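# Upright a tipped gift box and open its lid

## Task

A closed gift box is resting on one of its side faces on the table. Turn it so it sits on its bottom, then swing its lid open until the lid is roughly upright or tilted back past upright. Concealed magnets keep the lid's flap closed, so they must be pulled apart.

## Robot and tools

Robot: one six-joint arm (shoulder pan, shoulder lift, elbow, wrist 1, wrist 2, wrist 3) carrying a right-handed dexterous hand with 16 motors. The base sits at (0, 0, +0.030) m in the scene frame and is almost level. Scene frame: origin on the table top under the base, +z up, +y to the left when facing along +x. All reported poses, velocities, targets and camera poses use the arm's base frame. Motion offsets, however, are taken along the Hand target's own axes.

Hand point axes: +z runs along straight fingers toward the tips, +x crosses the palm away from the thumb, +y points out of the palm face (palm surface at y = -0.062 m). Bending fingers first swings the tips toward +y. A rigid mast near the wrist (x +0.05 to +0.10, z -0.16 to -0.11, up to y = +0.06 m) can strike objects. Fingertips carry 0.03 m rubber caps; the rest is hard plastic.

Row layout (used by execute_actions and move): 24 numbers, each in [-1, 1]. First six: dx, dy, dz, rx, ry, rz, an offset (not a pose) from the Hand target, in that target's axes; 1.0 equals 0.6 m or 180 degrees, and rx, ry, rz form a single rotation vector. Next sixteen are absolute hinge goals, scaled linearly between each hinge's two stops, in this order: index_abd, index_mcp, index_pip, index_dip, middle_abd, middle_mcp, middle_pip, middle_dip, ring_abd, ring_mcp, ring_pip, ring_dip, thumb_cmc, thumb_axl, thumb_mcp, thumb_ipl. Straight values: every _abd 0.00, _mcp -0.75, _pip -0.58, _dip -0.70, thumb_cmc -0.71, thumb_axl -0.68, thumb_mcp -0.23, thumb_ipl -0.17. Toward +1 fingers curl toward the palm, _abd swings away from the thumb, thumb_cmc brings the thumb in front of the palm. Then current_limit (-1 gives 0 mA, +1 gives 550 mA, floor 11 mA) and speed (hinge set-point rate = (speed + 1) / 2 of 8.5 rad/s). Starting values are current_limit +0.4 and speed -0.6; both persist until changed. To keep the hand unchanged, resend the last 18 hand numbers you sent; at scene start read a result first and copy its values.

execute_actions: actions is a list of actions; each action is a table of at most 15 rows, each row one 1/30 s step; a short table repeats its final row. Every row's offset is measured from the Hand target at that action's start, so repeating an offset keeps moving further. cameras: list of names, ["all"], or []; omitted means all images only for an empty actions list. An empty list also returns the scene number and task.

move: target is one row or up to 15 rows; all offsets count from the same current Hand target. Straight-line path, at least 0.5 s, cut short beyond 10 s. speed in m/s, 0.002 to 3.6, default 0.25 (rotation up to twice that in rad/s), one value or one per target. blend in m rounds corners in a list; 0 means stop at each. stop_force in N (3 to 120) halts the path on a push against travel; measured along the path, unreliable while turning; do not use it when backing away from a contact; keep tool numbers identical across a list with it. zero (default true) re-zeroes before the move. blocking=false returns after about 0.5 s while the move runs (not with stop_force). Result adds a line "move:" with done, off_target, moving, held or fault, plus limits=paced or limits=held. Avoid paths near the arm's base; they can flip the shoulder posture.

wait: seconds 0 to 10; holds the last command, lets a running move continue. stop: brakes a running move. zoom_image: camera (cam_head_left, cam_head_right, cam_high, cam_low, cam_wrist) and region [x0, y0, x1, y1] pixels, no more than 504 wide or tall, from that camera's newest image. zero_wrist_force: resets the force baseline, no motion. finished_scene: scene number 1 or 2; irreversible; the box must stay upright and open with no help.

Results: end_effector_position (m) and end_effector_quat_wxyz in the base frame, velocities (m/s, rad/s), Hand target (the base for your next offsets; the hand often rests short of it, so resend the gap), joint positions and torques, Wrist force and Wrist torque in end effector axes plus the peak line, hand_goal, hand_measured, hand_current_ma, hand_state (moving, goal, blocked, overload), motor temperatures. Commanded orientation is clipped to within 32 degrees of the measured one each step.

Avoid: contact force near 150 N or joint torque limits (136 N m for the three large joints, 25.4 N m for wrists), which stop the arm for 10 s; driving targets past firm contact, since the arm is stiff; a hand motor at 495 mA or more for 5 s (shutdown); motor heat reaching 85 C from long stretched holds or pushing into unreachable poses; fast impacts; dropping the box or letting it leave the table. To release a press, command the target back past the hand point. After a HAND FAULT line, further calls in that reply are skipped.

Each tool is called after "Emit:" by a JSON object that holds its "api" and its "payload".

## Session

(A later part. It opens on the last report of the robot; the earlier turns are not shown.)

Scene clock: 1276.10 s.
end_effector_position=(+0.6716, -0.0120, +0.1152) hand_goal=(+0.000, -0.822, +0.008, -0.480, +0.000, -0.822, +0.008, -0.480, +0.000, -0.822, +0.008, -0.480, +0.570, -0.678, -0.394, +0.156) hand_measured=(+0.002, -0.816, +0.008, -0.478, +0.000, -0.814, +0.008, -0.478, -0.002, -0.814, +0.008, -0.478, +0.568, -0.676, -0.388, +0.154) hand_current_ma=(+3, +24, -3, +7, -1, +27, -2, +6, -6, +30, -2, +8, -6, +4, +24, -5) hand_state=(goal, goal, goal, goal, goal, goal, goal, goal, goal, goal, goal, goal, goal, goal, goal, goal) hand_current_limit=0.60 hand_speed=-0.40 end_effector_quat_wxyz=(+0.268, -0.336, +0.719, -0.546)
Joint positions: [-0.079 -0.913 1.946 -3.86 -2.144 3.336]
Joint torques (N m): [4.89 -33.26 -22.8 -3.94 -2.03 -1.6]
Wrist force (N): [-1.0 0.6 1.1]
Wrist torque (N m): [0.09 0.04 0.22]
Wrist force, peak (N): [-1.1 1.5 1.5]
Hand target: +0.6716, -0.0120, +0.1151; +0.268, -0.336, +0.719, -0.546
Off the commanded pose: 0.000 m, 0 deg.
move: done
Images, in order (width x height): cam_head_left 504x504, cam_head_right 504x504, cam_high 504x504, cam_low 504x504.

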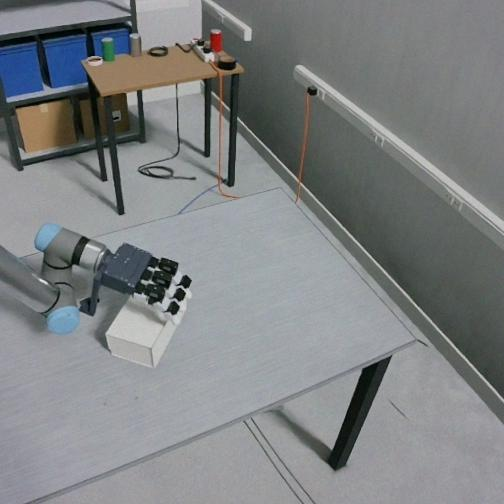

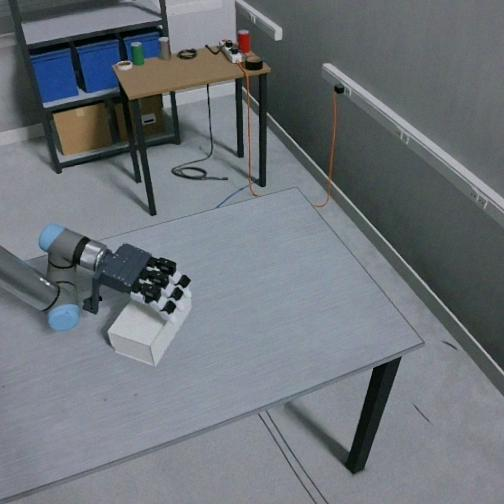

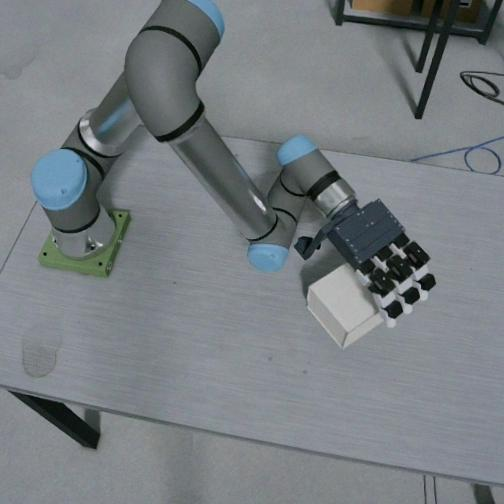

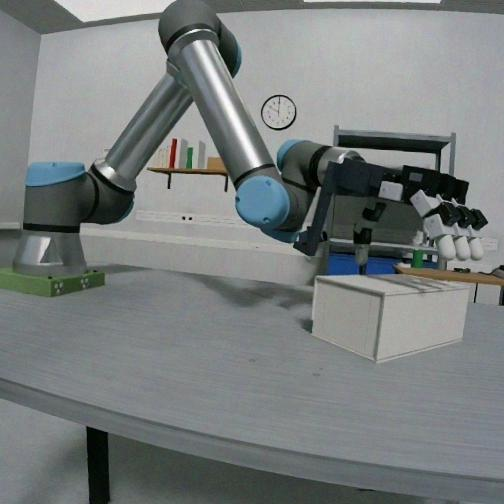

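Emit:
{"api": "move", "payload": {"target": [[0.0417,0,0,0,0,0,0,-0.822,0.008,-0.479,0,-0.822,0.008,-0.479,0,-0.822,0.008,-0.479,0.571,-0.678,-0.394,0.156,0.6,-0.4],[0.0417,0.1047,0.028,0,0,0,0,-0.822,0.008,-0.479,0,-0.822,0.008,-0.479,0,-0.822,0.008,-0.479,0.571,-0.678,-0.394,0.156,0.6,-0.4]], "speed": 0.06, "stop_force": 5, "cameras": ["cam_head_left","cam_head_right","cam_low","cam_high"]}}

Emit:
{"api": "zoom_image", "payload": {"camera": "cam_low", "region": [284, 200, 484, 400]}}

Emit:
{"api": "zoom_image", "payload": {"camera": "cam_head_left", "region": [70, 220, 220, 370]}}

Emit:
{"api": "zoom_image", "payload": {"camera": "cam_high", "region": [280, 190, 460, 370]}}

Scene clock: 1320.90 s.
end_effector_position=(+0.6565, -0.0304, +0.0496) hand_goal=(+0.000, -0.822, +0.008, -0.480, +0.000, -0.822, +0.008, -0.480, +0.000, -0.822, +0.008, -0.480, +0.570, -0.678, -0.394, +0.156) hand_measured=(+0.002, -0.816, +0.008, -0.478, +0.000, -0.814, +0.008, -0.478, -0.002, -0.814, +0.008, -0.478, +0.568, -0.676, -0.388, +0.154) hand_current_ma=(+3, +24, -2, +7, -1, +27, -2, +6, -6, +30, -2, +8, -5, +4, +23, -5) hand_state=(goal, goal, goal, goal, goal, goal, goal, goal, goal, goal, goal, goal, goal, goal, goal, goal) hand_current_limit=0.60 hand_speed=-0.40 end_effector_quat_wxyz=(+0.268, -0.336, +0.719, -0.546)
Joint positions: [-0.12 -0.781 1.984 -4.038 -2.105 3.321]
Joint torques (N m): [5.28 -34.27 -18.97 -4.04 -1.99 -1.34]
Wrist force (N): [-1.1 0.3 1.2]
Wrist torque (N m): [0.06 0.07 0.20]
Wrist force, peak (N): [-1.4 1.0 1.4]
Hand target: +0.6565, -0.0304, +0.0496; +0.268, -0.336, +0.719, -0.546
Off the commanded pose: 0.000 m, 0 deg.
move: done
Images, in order (width x height): cam_head_left 504x504, cam_head_right 504x504, cam_high 504x504, cam_low 504x504.

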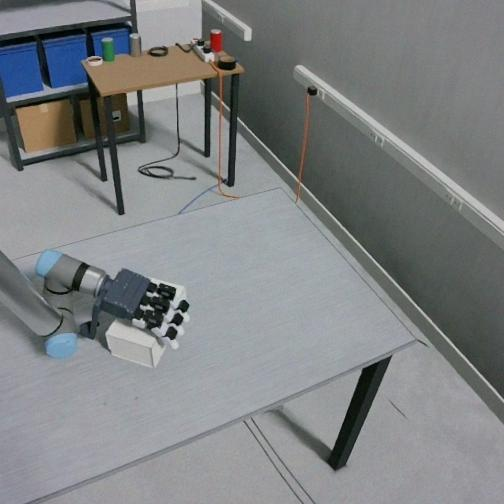

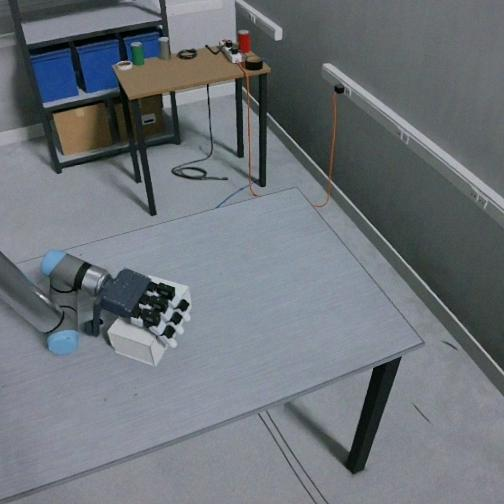

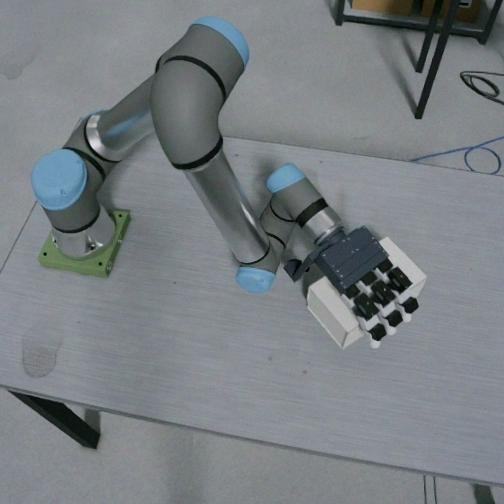

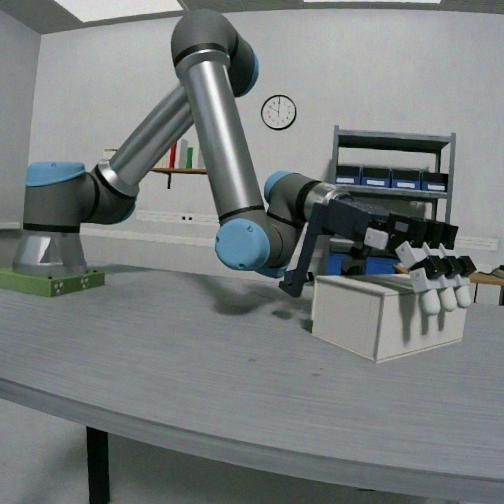

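Scaled by 2.520.

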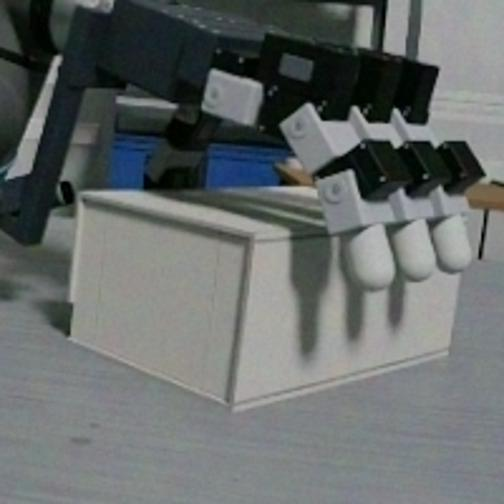

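Scaled by 3.360.

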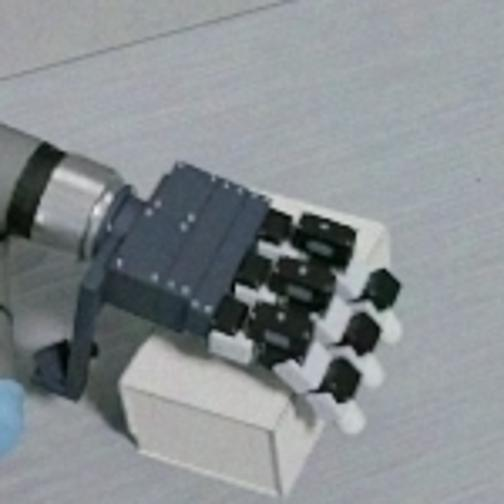

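Scaled by 2.800.

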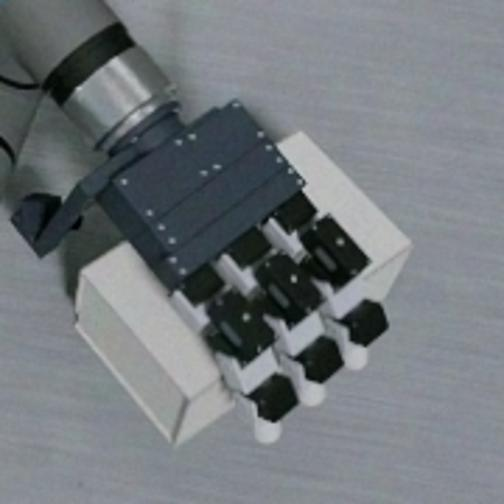

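Emit:
{"api": "move", "payload": {"target": [0,0.0315,0.0085,0,0,0,0,-0.822,0.008,-0.479,0,-0.822,0.008,-0.479,0,-0.822,0.008,-0.479,0.571,-0.678,-0.394,0.156,0.6,-0.4], "speed": 0.015, "stop_force": 4}}

Emit:
{"api": "move", "payload": {"target": [0,0,0,0,0,0,0,-0.685,0.198,-0.116,0,-0.685,0.198,-0.116,0,-0.685,0.198,-0.116,0.571,-0.678,0.0,0.264,-0.2,-0.8], "cameras": ["cam_head_left","cam_head_right","cam_low","cam_high"]}}

Emit:
{"api": "zoom_image", "payload": {"camera": "cam_low", "region": [284, 200, 484, 400]}}

Emit:
{"api": "zoom_image", "payload": {"camera": "cam_high", "region": [280, 190, 460, 370]}}

Scene clock: 1345.60 s.
end_effector_position=(+0.6568, -0.0302, +0.0300) hand_goal=(+0.000, -0.822, +0.008, -0.480, +0.000, -0.822, +0.008, -0.480, +0.000, -0.822, +0.008, -0.480, +0.570, -0.678, -0.394, +0.156) hand_measured=(+0.002, -0.816, +0.008, -0.478, +0.000, -0.814, +0.008, -0.478, -0.002, -0.814, +0.008, -0.478, +0.568, -0.676, -0.388, +0.154) hand_current_ma=(+3, +24, -2, +7, -1, +27, -2, +6, -6, +30, -2, +8, -5, +4, +23, -5) hand_state=(goal, goal, goal, goal, goal, goal, goal, goal, goal, goal, goal, goal, goal, goal, goal, goal) hand_current_limit=0.60 hand_speed=-0.40 end_effector_quat_wxyz=(+0.268, -0.336, +0.719, -0.546)
Joint positions: [-0.12 -0.734 1.974 -4.074 -2.106 3.321]
Joint torques (N m): [4.9 -35.08 -18.61 -4.06 -2.05 1.07]
Wrist force (N): [-0.9 0.3 1.1]
Wrist torque (N m): [0.07 0.05 0.16]
Wrist force, peak (N): [-1.0 0.3 1.3]
Hand target: +0.6568, -0.0302, +0.0300; +0.268, -0.336, +0.719, -0.546
Off the commanded pose: 0.000 m, 0 deg.
move: done

Scene clock: 1346.40 s.
end_effector_position=(+0.6568, -0.0302, +0.0300) hand_goal=(+0.000, -0.686, +0.198, -0.116, +0.000, -0.686, +0.198, -0.116, +0.000, -0.686, +0.198, -0.116, +0.570, -0.678, +0.000, +0.264) hand_measured=(+0.002, -0.710, +0.152, -0.146, +0.000, -0.692, +0.164, -0.140, -0.002, -0.682, +0.184, -0.128, +0.560, -0.678, -0.388, +0.226) hand_current_ma=(+4, -95, -186, -115, -1, -20, -134, -92, -6, +11, -54, -46, -34, +1, -220, -209) hand_state=(goal, blocked, blocked, blocked, goal, goal, blocked, blocked, goal, goal, goal, goal, goal, goal, blocked, blocked) hand_current_limit=-0.20 hand_speed=-0.80 end_effector_quat_wxyz=(+0.268, -0.336, +0.719, -0.546)
Joint positions: [-0.12 -0.734 1.974 -4.074 -2.106 3.321]
Joint torques (N m): [3.35 -39.92 -15.1 -2.86 -1.4 0.51]
Wrist force (N): [-0.7 4.9 2.4]
Wrist torque (N m): [0.26 0.04 0.20]
Wrist force, peak (N): [-1.0 5.1 2.1]
Hand target: +0.6568, -0.0302, +0.0300; +0.268, -0.336, +0.719, -0.546
Off the commanded pose: 0.000 m, 0 deg.
move: done
Images, in order (width x height): cam_head_left 504x504, cam_head_right 504x504, cam_high 504x504, cam_low 504x504.

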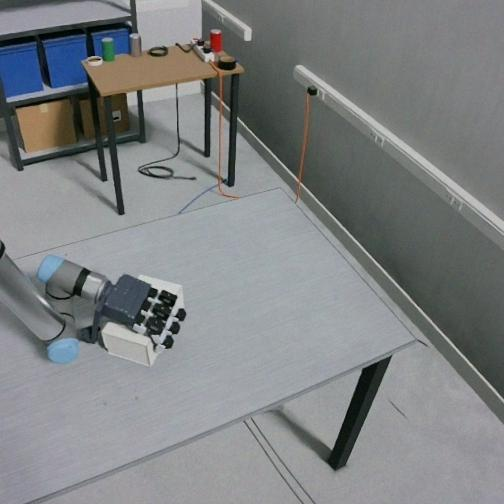

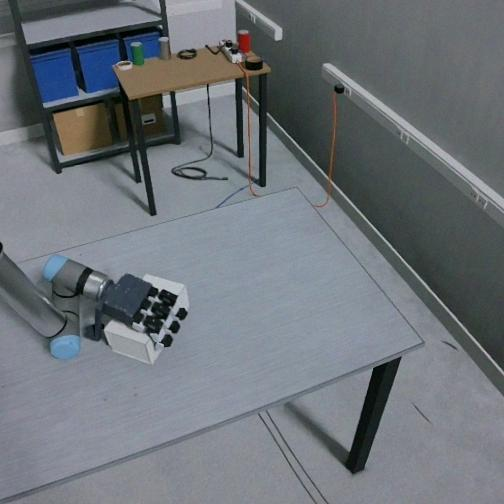

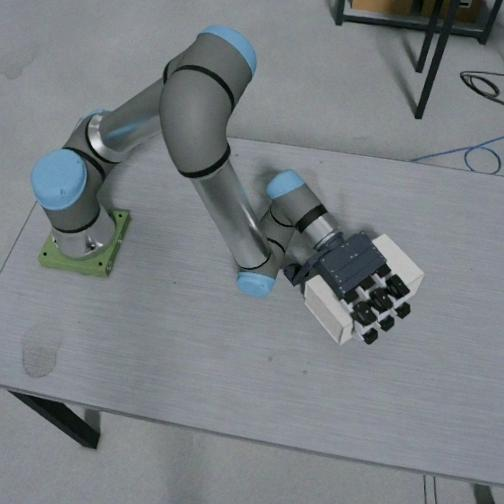

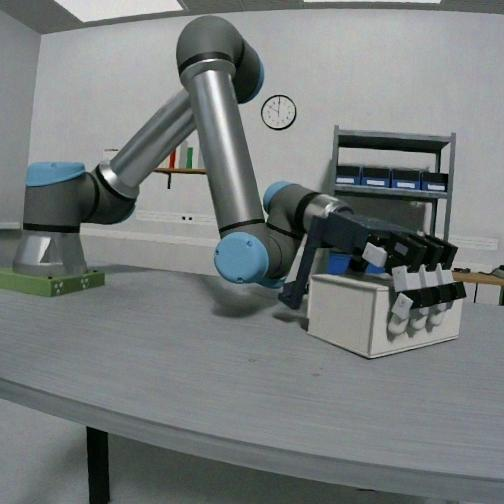

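Scaled by 2.520.

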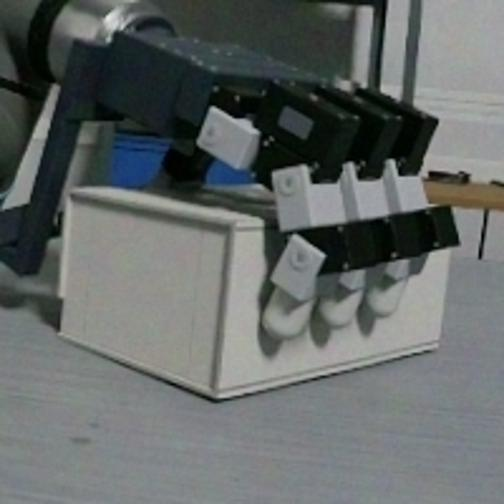

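Scaled by 2.800.

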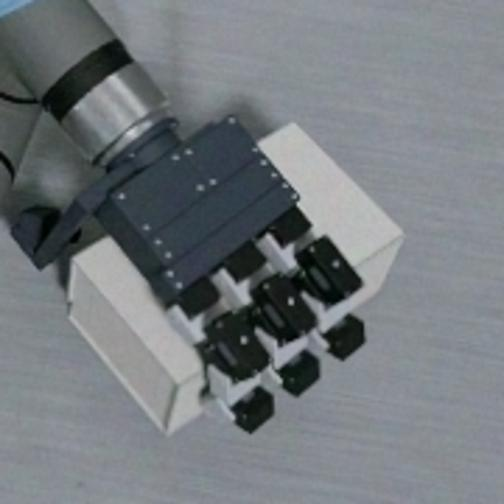

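Emit:
{"api": "move", "payload": {"target": [[0,0,0,0,0,0,0,-0.686,0.198,-0.116,0,-0.686,0.198,-0.116,0,-0.686,0.198,-0.116,0.571,-0.678,-0.45,0.20,0.0,-0.6],[0,0.008,0.0021,0,0,0,0,-0.686,0.198,-0.116,0,-0.686,0.198,-0.116,0,-0.686,0.198,-0.116,0.571,-0.678,-0.45,0.20,0.0,-0.6],[0,0.0081,0.0021,0,0,0,0,-0.66,0.24,-0.08,0,-0.66,0.24,-0.08,0,-0.66,0.24,-0.08,0.571,-0.678,0.0,0.264,0.4,-0.8]], "speed": 0.02, "cameras": ["cam_low","cam_high"]}}

Emit:
{"api": "zoom_image", "payload": {"camera": "cam_low", "region": [284, 200, 484, 400]}}

Scene clock: 1377.40 s.
end_effector_position=(+0.6568, -0.0301, +0.0250) hand_goal=(+0.000, -0.660, +0.240, -0.080, +0.000, -0.660, +0.240, -0.080, +0.000, -0.660, +0.240, -0.080, +0.570, -0.678, +0.000, +0.264) hand_measured=(+0.002, -0.696, +0.172, -0.118, +0.000, -0.684, +0.190, -0.114, -0.002, -0.672, +0.206, -0.106, +0.572, -0.668, -0.476, +0.262) hand_current_ma=(+4, -151, -286, -156, -1, -97, -203, -132, -6, -42, -132, -101, +9, +44, -385, -10) hand_state=(goal, blocked, blocked, blocked, goal, blocked, blocked, blocked, goal, goal, blocked, blocked, goal, goal, blocked, goal) hand_current_limit=0.40 hand_speed=-0.80 end_effector_quat_wxyz=(+0.268, -0.336, +0.719, -0.546)
Joint positions: [-0.12 -0.722 1.971 -4.083 -2.106 3.321]
Joint torques (N m): [4.5 -30 -14.29 -2.72 -1.79 1.23]
Wrist force (N): [-1.6 -11.6 0.7]
Wrist torque (N m): [-1.13 0.00 0.16]
Wrist force, peak (N): [-1.2 -11.8 -4.6]
Hand target: +0.6568, -0.0301, +0.0250; +0.268, -0.336, +0.719, -0.546
Off the commanded pose: 0.000 m, 0 deg.
move: done
Images, in order (width x height): cam_high 504x504, cam_low 504x504.

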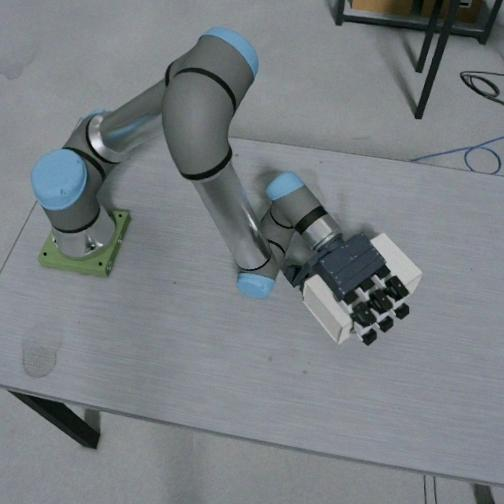

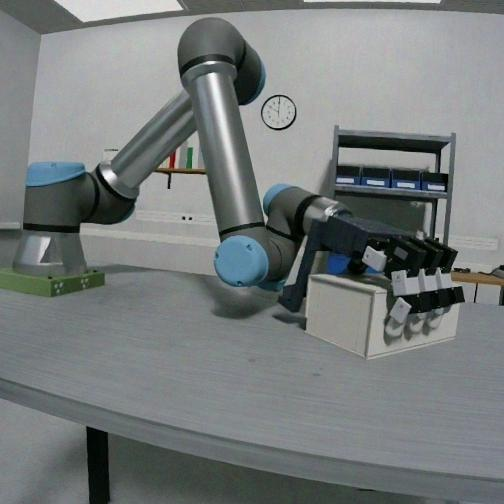

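Scaled by 2.520.

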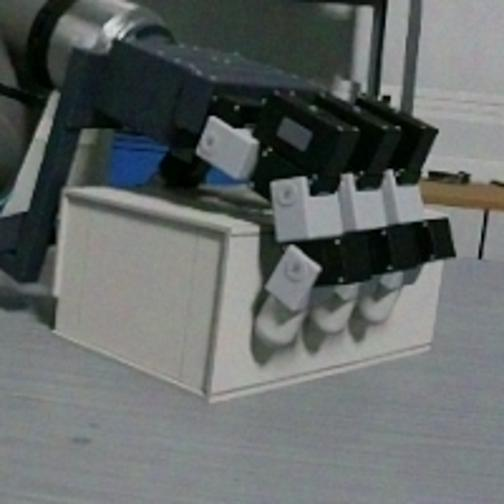

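Emit:
{"api": "move", "payload": {"target": [0,-0.004,-0.0092,-0.0333,0,0,0,-0.660,0.240,-0.080,0,-0.660,0.240,-0.080,0,-0.660,0.240,-0.080,0.571,-0.678,0.0,0.264,0.6,-0.8], "speed": 0.03, "cameras": ["cam_low","cam_high","cam_head_left"]}}

Emit:
{"api": "zoom_image", "payload": {"camera": "cam_low", "region": [284, 200, 484, 400]}}

Emit:
{"api": "zoom_image", "payload": {"camera": "cam_head_left", "region": [70, 240, 220, 390]}}

Scene clock: 1407.07 s.
end_effector_position=(+0.6531, -0.0272, +0.0287) hand_goal=(+0.000, -0.660, +0.240, -0.080, +0.000, -0.660, +0.240, -0.080, +0.000, -0.660, +0.240, -0.080, +0.570, -0.678, +0.000, +0.264) hand_measured=(+0.002, -0.712, +0.172, -0.102, +0.000, -0.698, +0.192, -0.094, -0.002, -0.684, +0.214, -0.092, +0.564, -0.672, -0.420, +0.244) hand_current_ma=(+4, -231, -286, -84, -1, -161, -193, -53, -5, -96, -98, -42, -23, +26, -440, -106) hand_state=(goal, blocked, blocked, blocked, goal, blocked, blocked, goal, goal, blocked, blocked, goal, goal, goal, blocked, blocked) hand_current_limit=0.60 hand_speed=-0.80 end_effector_quat_wxyz=(+0.251, -0.350, +0.746, -0.508)
Joint positions: [-0.133 -0.792 1.994 -3.922 -2.072 3.374]
Joint torques (N m): [-7.58 -51.9 4.22 -0.26 1.92 2.1]
Wrist force (N): [-0.5 -3.2 2.2]
Wrist torque (N m): [0.38 -0.03 0.09]
Wrist force, peak (N): [-1.5 -12.2 0.5]
Hand target: +0.6531, -0.0272, +0.0288; +0.250, -0.350, +0.746, -0.508
Off the commanded pose: 0.000 m, 0 deg.
move: done
Images, in order (width x height): cam_head_left 504x504, cam_high 504x504, cam_low 504x504.

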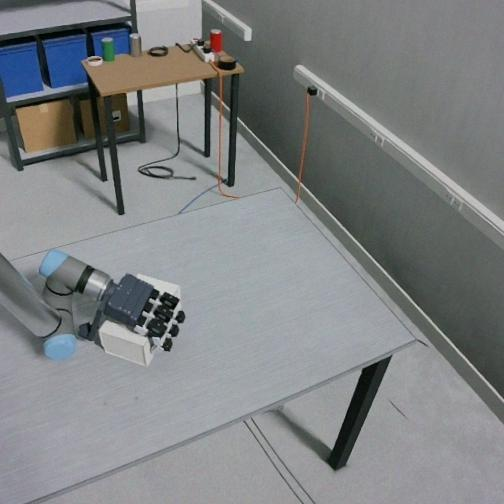

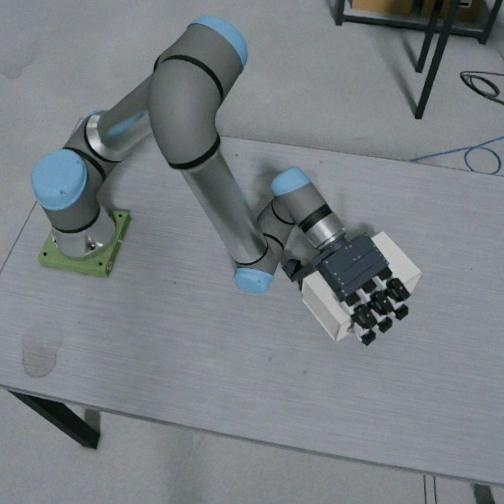

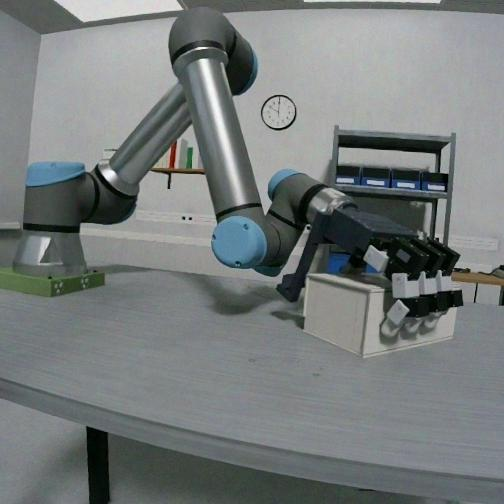

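Scaled by 2.520.

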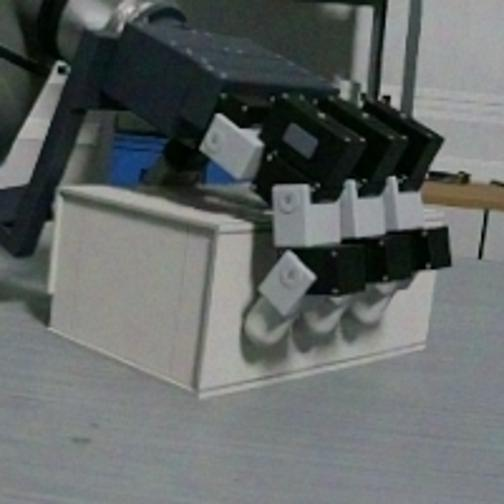

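Scaled by 3.360.

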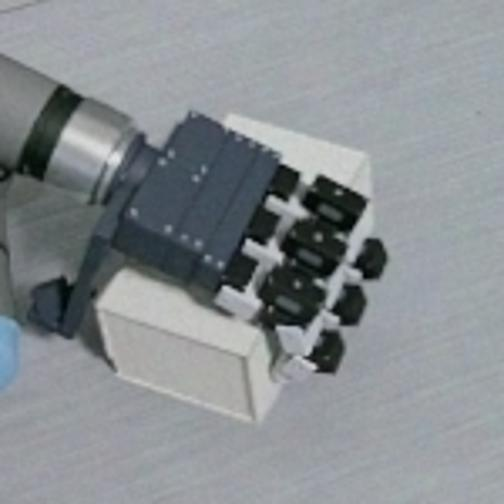

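Emit:
{"api": "zoom_image", "payload": {"camera": "cam_low", "region": [294, 250, 384, 340]}}

Scaled by 5.600.

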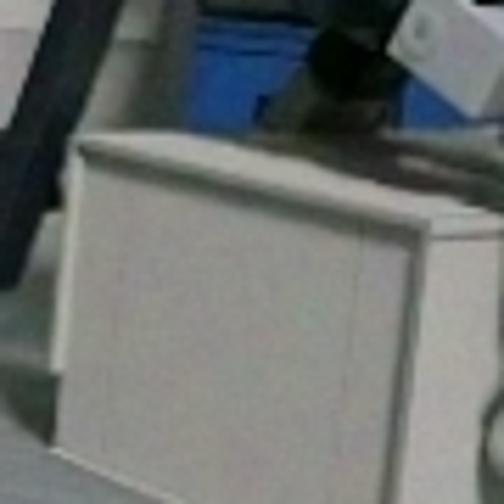

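Emit:
{"api": "move", "payload": {"target": [[0,0,0,0,0,0,0,-0.72,0.08,-0.2,0,-0.72,0.08,-0.2,0,-0.72,0.08,-0.2,0.571,-0.678,-0.65,0.2,0.4,-0.6],[0,0.0117,-0.0085,0.0333,0,0,0,-0.72,0.08,-0.2,0,-0.72,0.08,-0.2,0,-0.72,0.08,-0.2,0.571,-0.678,-0.65,0.2,0.4,-0.6],[0,0.0118,-0.0085,0.0333,0,0,0,-0.68,0.11,-0.12,0,-0.68,0.11,-0.12,0,-0.68,0.11,-0.12,0.571,-0.678,-0.1,0.264,0.4,-0.7]], "speed": 0.04, "cameras": ["cam_low","cam_high","cam_head_left"]}}

Emit:
{"api": "zoom_image", "payload": {"camera": "cam_low", "region": [284, 200, 484, 400]}}

Scene clock: 1449.70 s.
end_effector_position=(+0.6475, -0.0225, +0.0240) hand_goal=(+0.000, -0.680, +0.110, -0.120, +0.000, -0.680, +0.110, -0.120, +0.000, -0.680, +0.110, -0.120, +0.570, -0.678, -0.100, +0.264) hand_measured=(+0.002, -0.696, +0.076, -0.142, +0.000, -0.686, +0.096, -0.130, -0.002, -0.674, +0.108, -0.124, +0.574, -0.670, -0.380, +0.260) hand_current_ma=(+4, -60, -132, -80, -1, -19, -54, -33, -5, +24, -5, -9, +15, +34, -385, -18) hand_state=(goal, goal, blocked, blocked, goal, goal, goal, goal, goal, goal, goal, goal, goal, goal, blocked, goal) hand_current_limit=0.40 hand_speed=-0.70 end_effector_quat_wxyz=(+0.268, -0.336, +0.719, -0.546)
Joint positions: [-0.106 -0.726 1.995 -4.1 -2.119 3.326]
Joint torques (N m): [2.82 -34.55 -17.04 -2.86 -1.92 -1.64]
Wrist force (N): [-0.9 -3.3 -1.6]
Wrist torque (N m): [-0.36 0.03 0.16]
Wrist force, peak (N): [-1.1 -4.3 -2.7]
Hand target: +0.6475, -0.0225, +0.0240; +0.268, -0.336, +0.719, -0.546
Off the commanded pose: 0.000 m, 0 deg.
move: done
Images, in order (width x height): cam_head_left 504x504, cam_high 504x504, cam_low 504x504.

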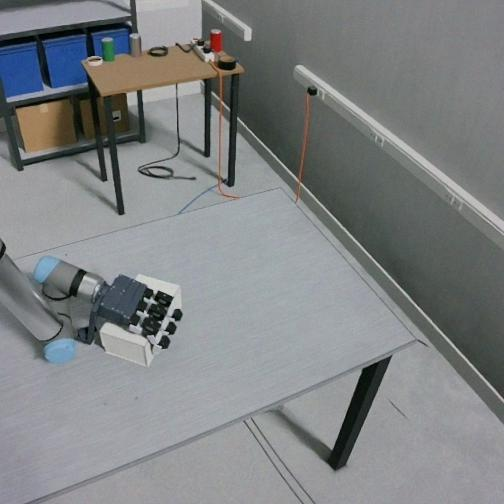

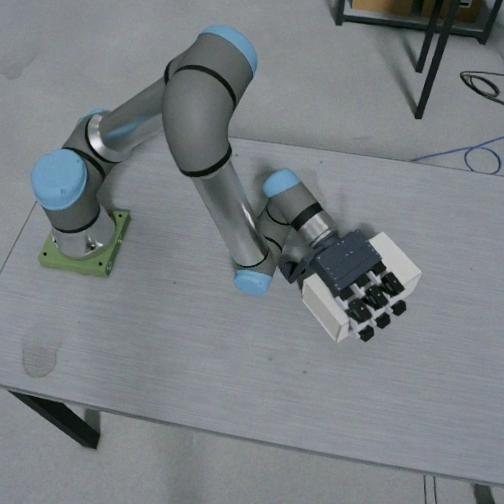

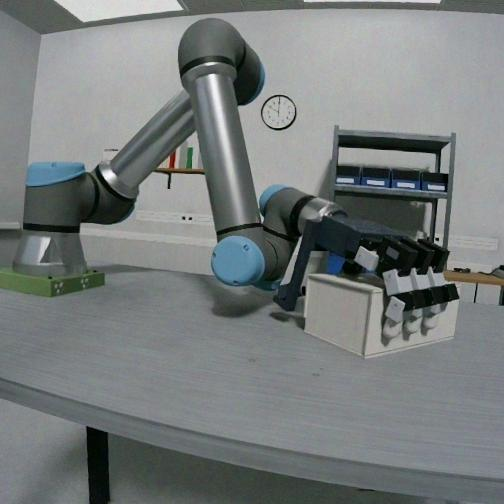

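Scaled by 2.520.

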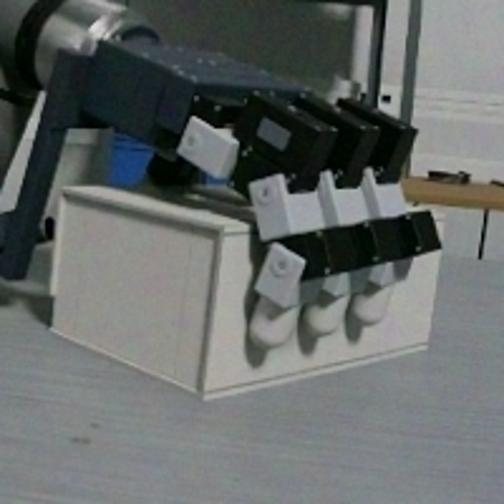

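Emit:
{"api": "move", "payload": {"target": [0,-0.006,-0.0097,-0.0333,0,0,0,-0.68,0.11,-0.12,0,-0.68,0.11,-0.12,0,-0.68,0.11,-0.12,0.571,-0.678,-0.1,0.264,0.6,-0.7], "speed": 0.03, "cameras": ["cam_low","cam_high","cam_head_left"]}}

Emit:
{"api": "zoom_image", "payload": {"camera": "cam_low", "region": [284, 200, 484, 400]}}

Emit:
{"api": "zoom_image", "payload": {"camera": "cam_low", "region": [294, 250, 384, 340]}}

Scene clock: 1468.30 s.
end_effector_position=(+0.6438, -0.0196, +0.0290) hand_goal=(+0.000, -0.680, +0.110, -0.120, +0.000, -0.680, +0.110, -0.120, +0.000, -0.680, +0.110, -0.120, +0.570, -0.678, -0.100, +0.264) hand_measured=(+0.002, -0.712, +0.074, -0.134, +0.000, -0.696, +0.092, -0.128, -0.002, -0.678, +0.106, -0.124, +0.568, -0.676, -0.346, +0.236) hand_current_ma=(+3, -134, -139, -53, -1, -64, -64, -29, -5, +7, -12, -9, -7, +5, -440, -150) hand_state=(goal, blocked, blocked, goal, goal, goal, goal, goal, goal, goal, goal, goal, goal, goal, blocked, blocked) hand_current_limit=0.60 hand_speed=-0.70 end_effector_quat_wxyz=(+0.250, -0.350, +0.746, -0.508)
Joint positions: [-0.119 -0.801 2.019 -3.935 -2.084 3.38]
Joint torques (N m): [-7.57 -52.25 3.3 0.05 1.59 1.74]
Wrist force (N): [-0.9 -0.1 2.3]
Wrist torque (N m): [0.33 -0.04 0.14]
Wrist force, peak (N): [-0.9 -4.3 -3.1]
Hand target: +0.6438, -0.0196, +0.0290; +0.250, -0.350, +0.746, -0.508
Off the commanded pose: 0.000 m, 0 deg.
move: done
Images, in order (width x height): cam_head_left 504x504, cam_high 504x504, cam_low 504x504.

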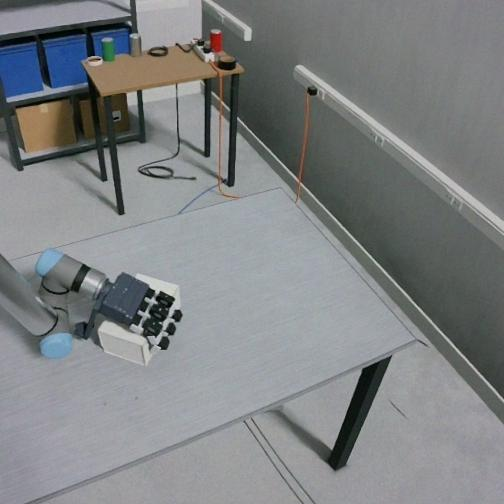

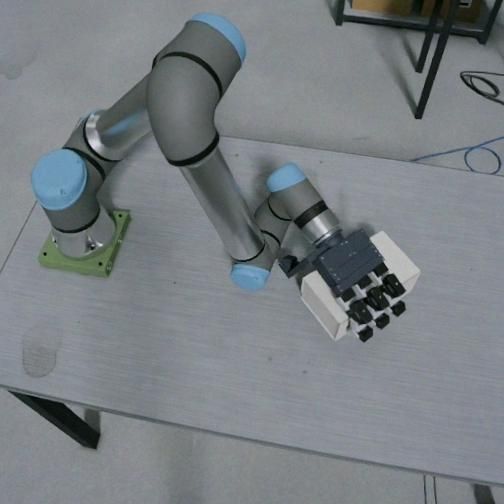

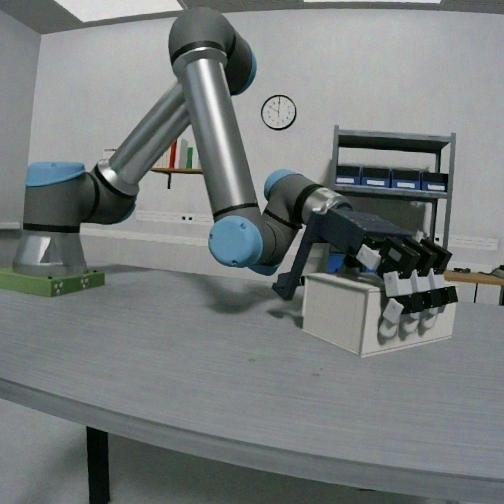

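Scaled by 2.520.

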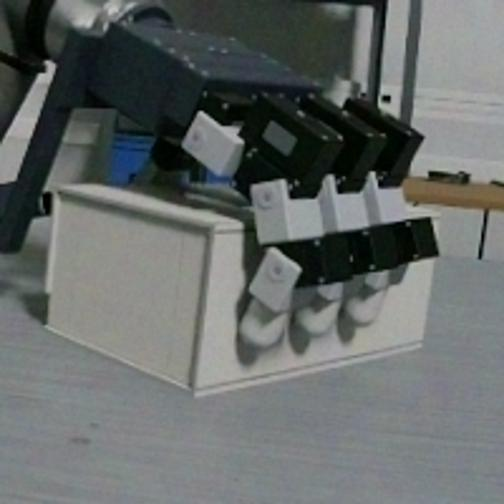

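Scaled by 5.600.

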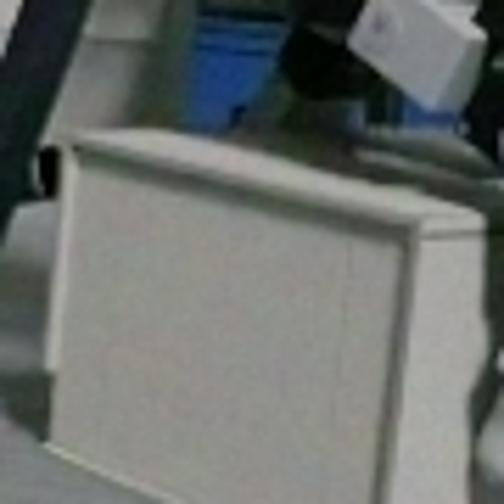

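Emit:
{"api": "move", "payload": {"target": [[0,0,0,0,0,0,0,-0.80,-0.1,-0.45,0,-0.80,-0.1,-0.45,0,-0.80,-0.1,-0.45,0.571,-0.678,-0.65,0.2,0.4,-0.5],[0,0.0003,-0.0055,0.0333,0,0,0,-0.80,-0.1,-0.45,0,-0.80,-0.1,-0.45,0,-0.80,-0.1,-0.45,0.571,-0.678,-0.394,0.156,0.4,-0.5]], "speed": 0.05}}

Emit:
{"api": "move", "payload": {"target": [0,0.0193,0.0052,0,0,0,0,-0.80,-0.1,-0.45,0,-0.80,-0.1,-0.45,0,-0.80,-0.1,-0.45,0.571,-0.678,-0.394,0.156,0.4,-0.5], "speed": 0.006, "stop_force": 3, "cameras": ["cam_low","cam_high","cam_head_left"]}}

Emit:
{"api": "zoom_image", "payload": {"camera": "cam_head_left", "region": [70, 270, 170, 370]}}

Emit:
{"api": "zoom_image", "payload": {"camera": "cam_low", "region": [274, 230, 394, 350]}}

Scene clock: 1595.00 s.
end_effector_position=(+0.6413, -0.0177, +0.0300) hand_goal=(+0.000, -0.800, -0.100, -0.450, +0.000, -0.800, -0.100, -0.450, +0.000, -0.800, -0.100, -0.450, +0.570, -0.678, -0.394, +0.156) hand_measured=(+0.002, -0.782, -0.094, -0.448, +0.000, -0.780, -0.094, -0.448, -0.002, -0.778, -0.094, -0.446, +0.568, -0.676, -0.394, +0.158) hand_current_ma=(+3, +68, +22, +9, -1, +78, +19, +8, -5, +87, +20, +9, -6, +5, -2, +10) hand_state=(goal, goal, goal, goal, goal, goal, goal, goal, goal, blocked, goal, goal, goal, goal, goal, goal) hand_current_limit=0.40 hand_speed=-0.50 end_effector_quat_wxyz=(+0.268, -0.336, +0.719, -0.546)
Joint positions: [-0.097 -0.746 2.014 -4.099 -2.128 3.329]
Joint torques (N m): [5.25 -34.03 -17.65 -4.03 -2.04 -1.65]
Wrist force (N): [-1.1 0.4 1.2]
Wrist torque (N m): [0.09 0.06 0.17]
Wrist force, peak (N): [-0.9 -0.4 2.7]
Hand target: +0.6413, -0.0177, +0.0300; +0.268, -0.336, +0.719, -0.546
Off the commanded pose: 0.000 m, 0 deg.
move: done

Scene clock: 1598.07 s.
end_effector_position=(+0.6415, -0.0175, +0.0186) hand_goal=(+0.000, -0.800, -0.100, -0.450, +0.000, -0.800, -0.100, -0.450, +0.000, -0.800, -0.100, -0.450, +0.570, -0.678, -0.394, +0.156) hand_measured=(+0.002, -0.782, -0.094, -0.448, +0.000, -0.780, -0.094, -0.448, -0.002, -0.778, -0.094, -0.446, +0.568, -0.676, -0.396, +0.158) hand_current_ma=(+3, +68, +22, +9, -1, +78, +19, +8, -5, +87, +20, +9, -3, +8, -12, +10) hand_state=(goal, goal, goal, goal, goal, goal, goal, goal, goal, blocked, goal, goal, goal, goal, goal, goal) hand_current_limit=0.40 hand_speed=-0.50 end_effector_quat_wxyz=(+0.268, -0.336, +0.719, -0.546)
Joint positions: [-0.096 -0.717 2.007 -4.12 -2.128 3.329]
Joint torques (N m): [2.88 -52.76 3.72 -0.23 -1.83 1.14]
Wrist force (N): [-0.9 -0.6 -0.6]
Wrist torque (N m): [0.06 0.05 0.18]
Wrist force, peak (N): [-1.2 -2.5 -2.0]
Hand target: +0.6414, -0.0175, +0.0185; +0.268, -0.336, +0.719, -0.546 (not the last commanded pose)
Off the commanded pose: 0.001 m, 0 deg.
move: contact
Images, in order (width x height): cam_head_left 504x504, cam_high 504x504, cam_low 504x504.

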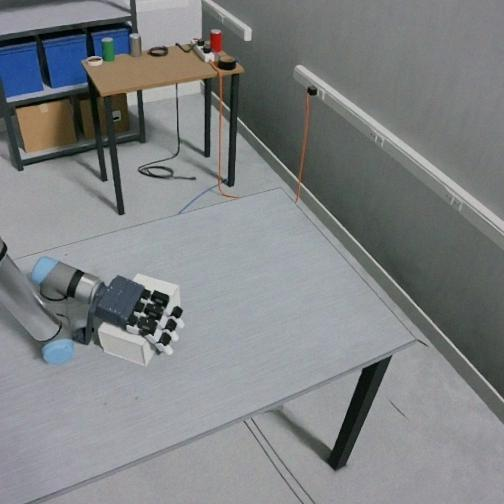

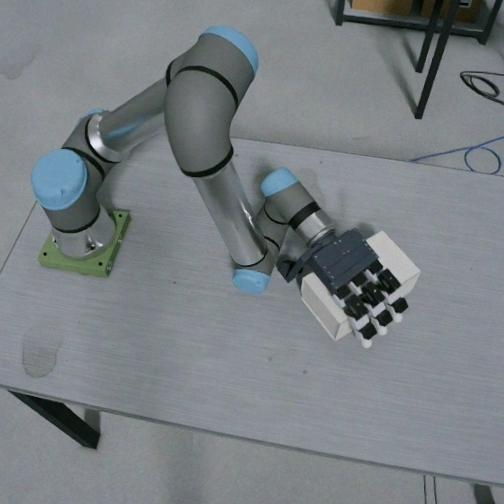

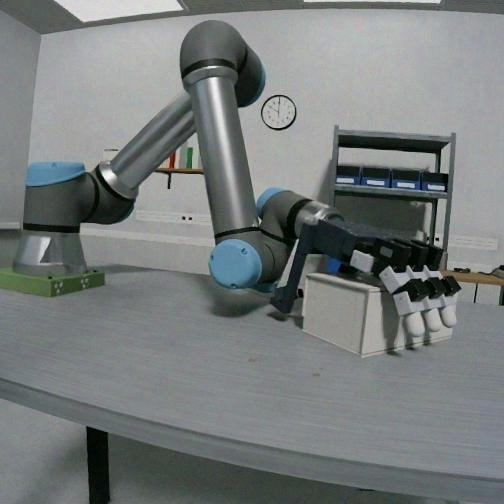

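Scaled by 5.040.

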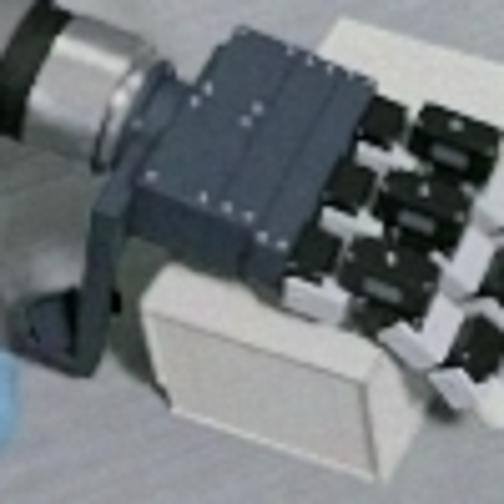

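Scaled by 4.200.

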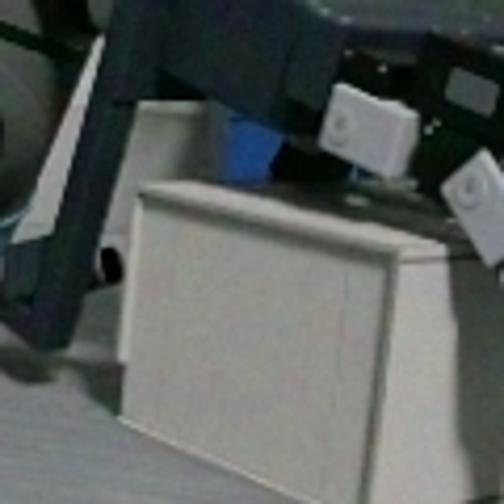

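Emit:
{"api": "move", "payload": {"target": [[0,-0.005,0.0121,0,0,0,0,-0.80,-0.1,-0.45,0,-0.80,-0.1,-0.45,0,-0.80,-0.1,-0.45,0.571,-0.678,-0.45,0.156,0.4,-0.5],[0,-0.005,0.0122,0,0,0,0,-0.68,0.11,-0.12,0,-0.68,0.11,-0.12,0,-0.68,0.11,-0.12,0.571,-0.678,-0.1,0.264,0.5,-0.7]], "speed": 0.04}}

Emit:
{"api": "move", "payload": {"target": [0,-0.003,-0.005,-0.0167,0,0,0,-0.68,0.11,-0.12,0,-0.68,0.11,-0.12,0,-0.68,0.11,-0.12,0.571,-0.678,-0.1,0.264,0.7,-0.7], "speed": 0.02, "cameras": ["cam_low","cam_high","cam_head_left"]}}

Emit:
{"api": "zoom_image", "payload": {"camera": "cam_low", "region": [274, 230, 394, 350]}}

Scene clock: 1621.33 s.
end_effector_position=(+0.6475, -0.0224, +0.0195) hand_goal=(+0.000, -0.680, +0.110, -0.120, +0.000, -0.680, +0.110, -0.120, +0.000, -0.680, +0.110, -0.120, +0.570, -0.678, -0.100, +0.264) hand_measured=(+0.014, -0.726, +0.056, -0.122, +0.008, -0.698, +0.088, -0.134, -0.002, -0.678, +0.102, -0.140, +0.570, -0.666, -0.372, +0.262) hand_current_ma=(+42, -204, -229, -8, +21, -74, -80, -54, -5, +4, -28, -74, -3, +52, -412, -12) hand_state=(goal, blocked, blocked, goal, goal, goal, blocked, goal, goal, goal, goal, goal, goal, goal, blocked, goal) hand_current_limit=0.50 hand_speed=-0.70 end_effector_quat_wxyz=(+0.268, -0.336, +0.719, -0.546)
Joint positions: [-0.106 -0.715 1.992 -4.108 -2.119 3.326]
Joint torques (N m): [-8.2 -33.62 -13.62 -0.06 1.68 -1.71]
Wrist force (N): [-1.0 -5.3 0.4]
Wrist torque (N m): [-0.14 0.13 0.31]
Wrist force, peak (N): [-1.4 -7.2 -0.5]
Hand target: +0.6475, -0.0224, +0.0195; +0.268, -0.336, +0.719, -0.546
Off the commanded pose: 0.000 m, 0 deg.
move: done

Scene clock: 1623.07 s.
end_effector_position=(+0.6456, -0.0209, +0.0220) hand_goal=(+0.000, -0.680, +0.110, -0.120, +0.000, -0.680, +0.110, -0.120, +0.000, -0.680, +0.110, -0.120, +0.570, -0.678, -0.100, +0.264) hand_measured=(+0.012, -0.732, +0.074, -0.128, +0.006, -0.710, +0.084, -0.134, -0.002, -0.690, +0.096, -0.138, +0.566, -0.672, -0.332, +0.242) hand_current_ma=(+39, -234, -147, -27, +19, -124, -98, -54, -5, -34, -53, -69, -11, +29, -467, -118) hand_state=(goal, blocked, blocked, goal, goal, blocked, blocked, goal, goal, goal, goal, goal, goal, goal, blocked, blocked) hand_current_limit=0.70 hand_speed=-0.70 end_effector_quat_wxyz=(+0.260, -0.343, +0.733, -0.527)
Joint positions: [-0.112 -0.753 2.006 -4.027 -2.103 3.354]
Joint torques (N m): [-7.31 -52.27 4.72 0.25 1.83 1.74]
Wrist force (N): [-0.5 -2.6 2.7]
Wrist torque (N m): [0.37 -0.02 0.12]
Wrist force, peak (N): [-0.9 -5.9 -2.3]
Hand target: +0.6456, -0.0209, +0.0220; +0.260, -0.343, +0.733, -0.527
Off the commanded pose: 0.000 m, 0 deg.
move: done
Images, in order (width x height): cam_head_left 504x504, cam_high 504x504, cam_low 504x504.

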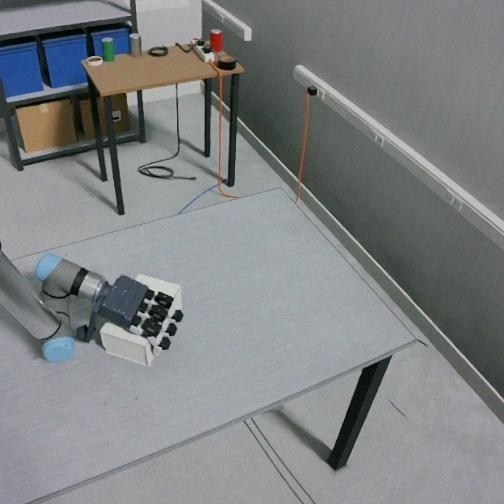

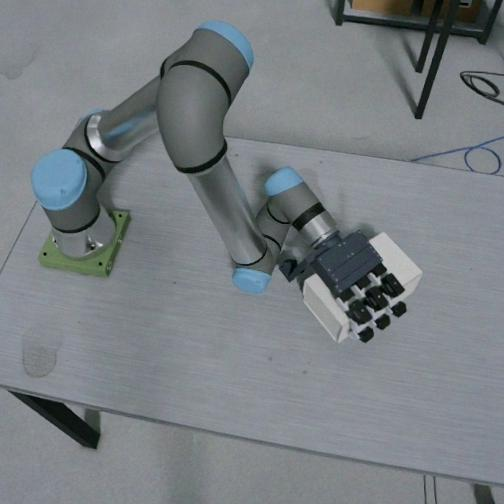

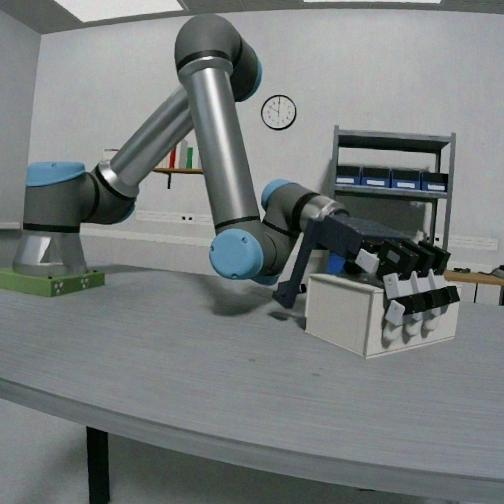

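Scaled by 4.200.

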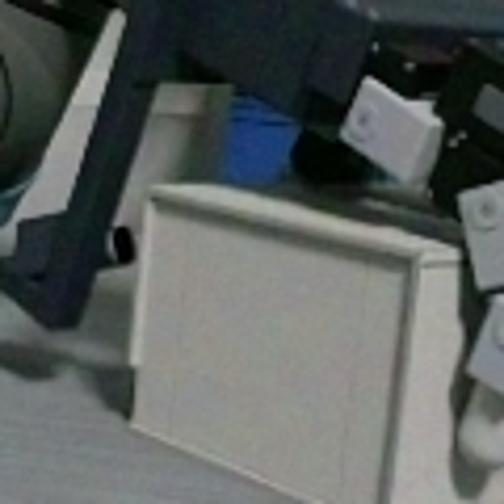

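Emit:
{"api": "move", "payload": {"target": [0,-0.0045,-0.0083,-0.0278,0,0,0,-0.68,0.11,-0.12,0,-0.68,0.11,-0.12,0,-0.68,0.11,-0.12,0.571,-0.678,-0.1,0.264,0.7,-0.7], "speed": 0.02, "cameras": ["cam_low"]}}

Emit:
{"api": "zoom_image", "payload": {"camera": "cam_low", "region": [274, 230, 394, 350]}}

Scene clock: 1635.73 s.
end_effector_position=(+0.6425, -0.0186, +0.0261) hand_goal=(+0.000, -0.680, +0.110, -0.120, +0.000, -0.680, +0.110, -0.120, +0.000, -0.680, +0.110, -0.120, +0.570, -0.678, -0.100, +0.264) hand_measured=(+0.008, -0.732, +0.074, -0.130, +0.006, -0.710, +0.084, -0.132, -0.002, -0.690, +0.096, -0.128, +0.564, -0.678, -0.326, +0.236) hand_current_ma=(+25, -234, -147, -33, +16, -127, -98, -44, -5, -36, -52, -25, -18, +2, -468, -145) hand_state=(goal, blocked, blocked, goal, goal, blocked, blocked, goal, goal, goal, goal, goal, goal, goal, blocked, blocked) hand_current_limit=0.70 hand_speed=-0.70 end_effector_quat_wxyz=(+0.244, -0.354, +0.755, -0.494)
Joint positions: [-0.124 -0.814 2.023 -3.888 -2.072 3.397]
Joint torques (N m): [-7.48 -50.75 3.8 -0.06 1.52 1.54]
Wrist force (N): [-0.7 -1.8 2.3]
Wrist torque (N m): [0.34 -0.02 0.13]
Wrist force, peak (N): [-0.5 -3.8 2.5]
Hand target: +0.6425, -0.0185, +0.0262; +0.244, -0.354, +0.755, -0.494
Off the commanded pose: 0.000 m, 0 deg.
move: done
Images, in order (width x height): cam_low 504x504.

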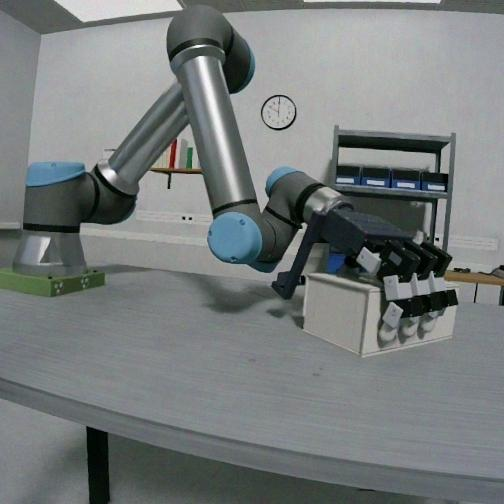

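Scaled by 4.200.

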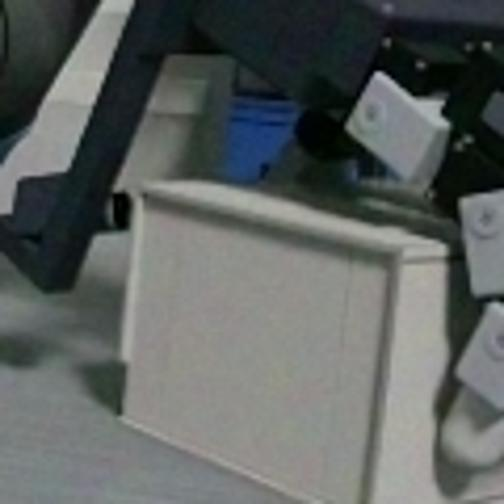

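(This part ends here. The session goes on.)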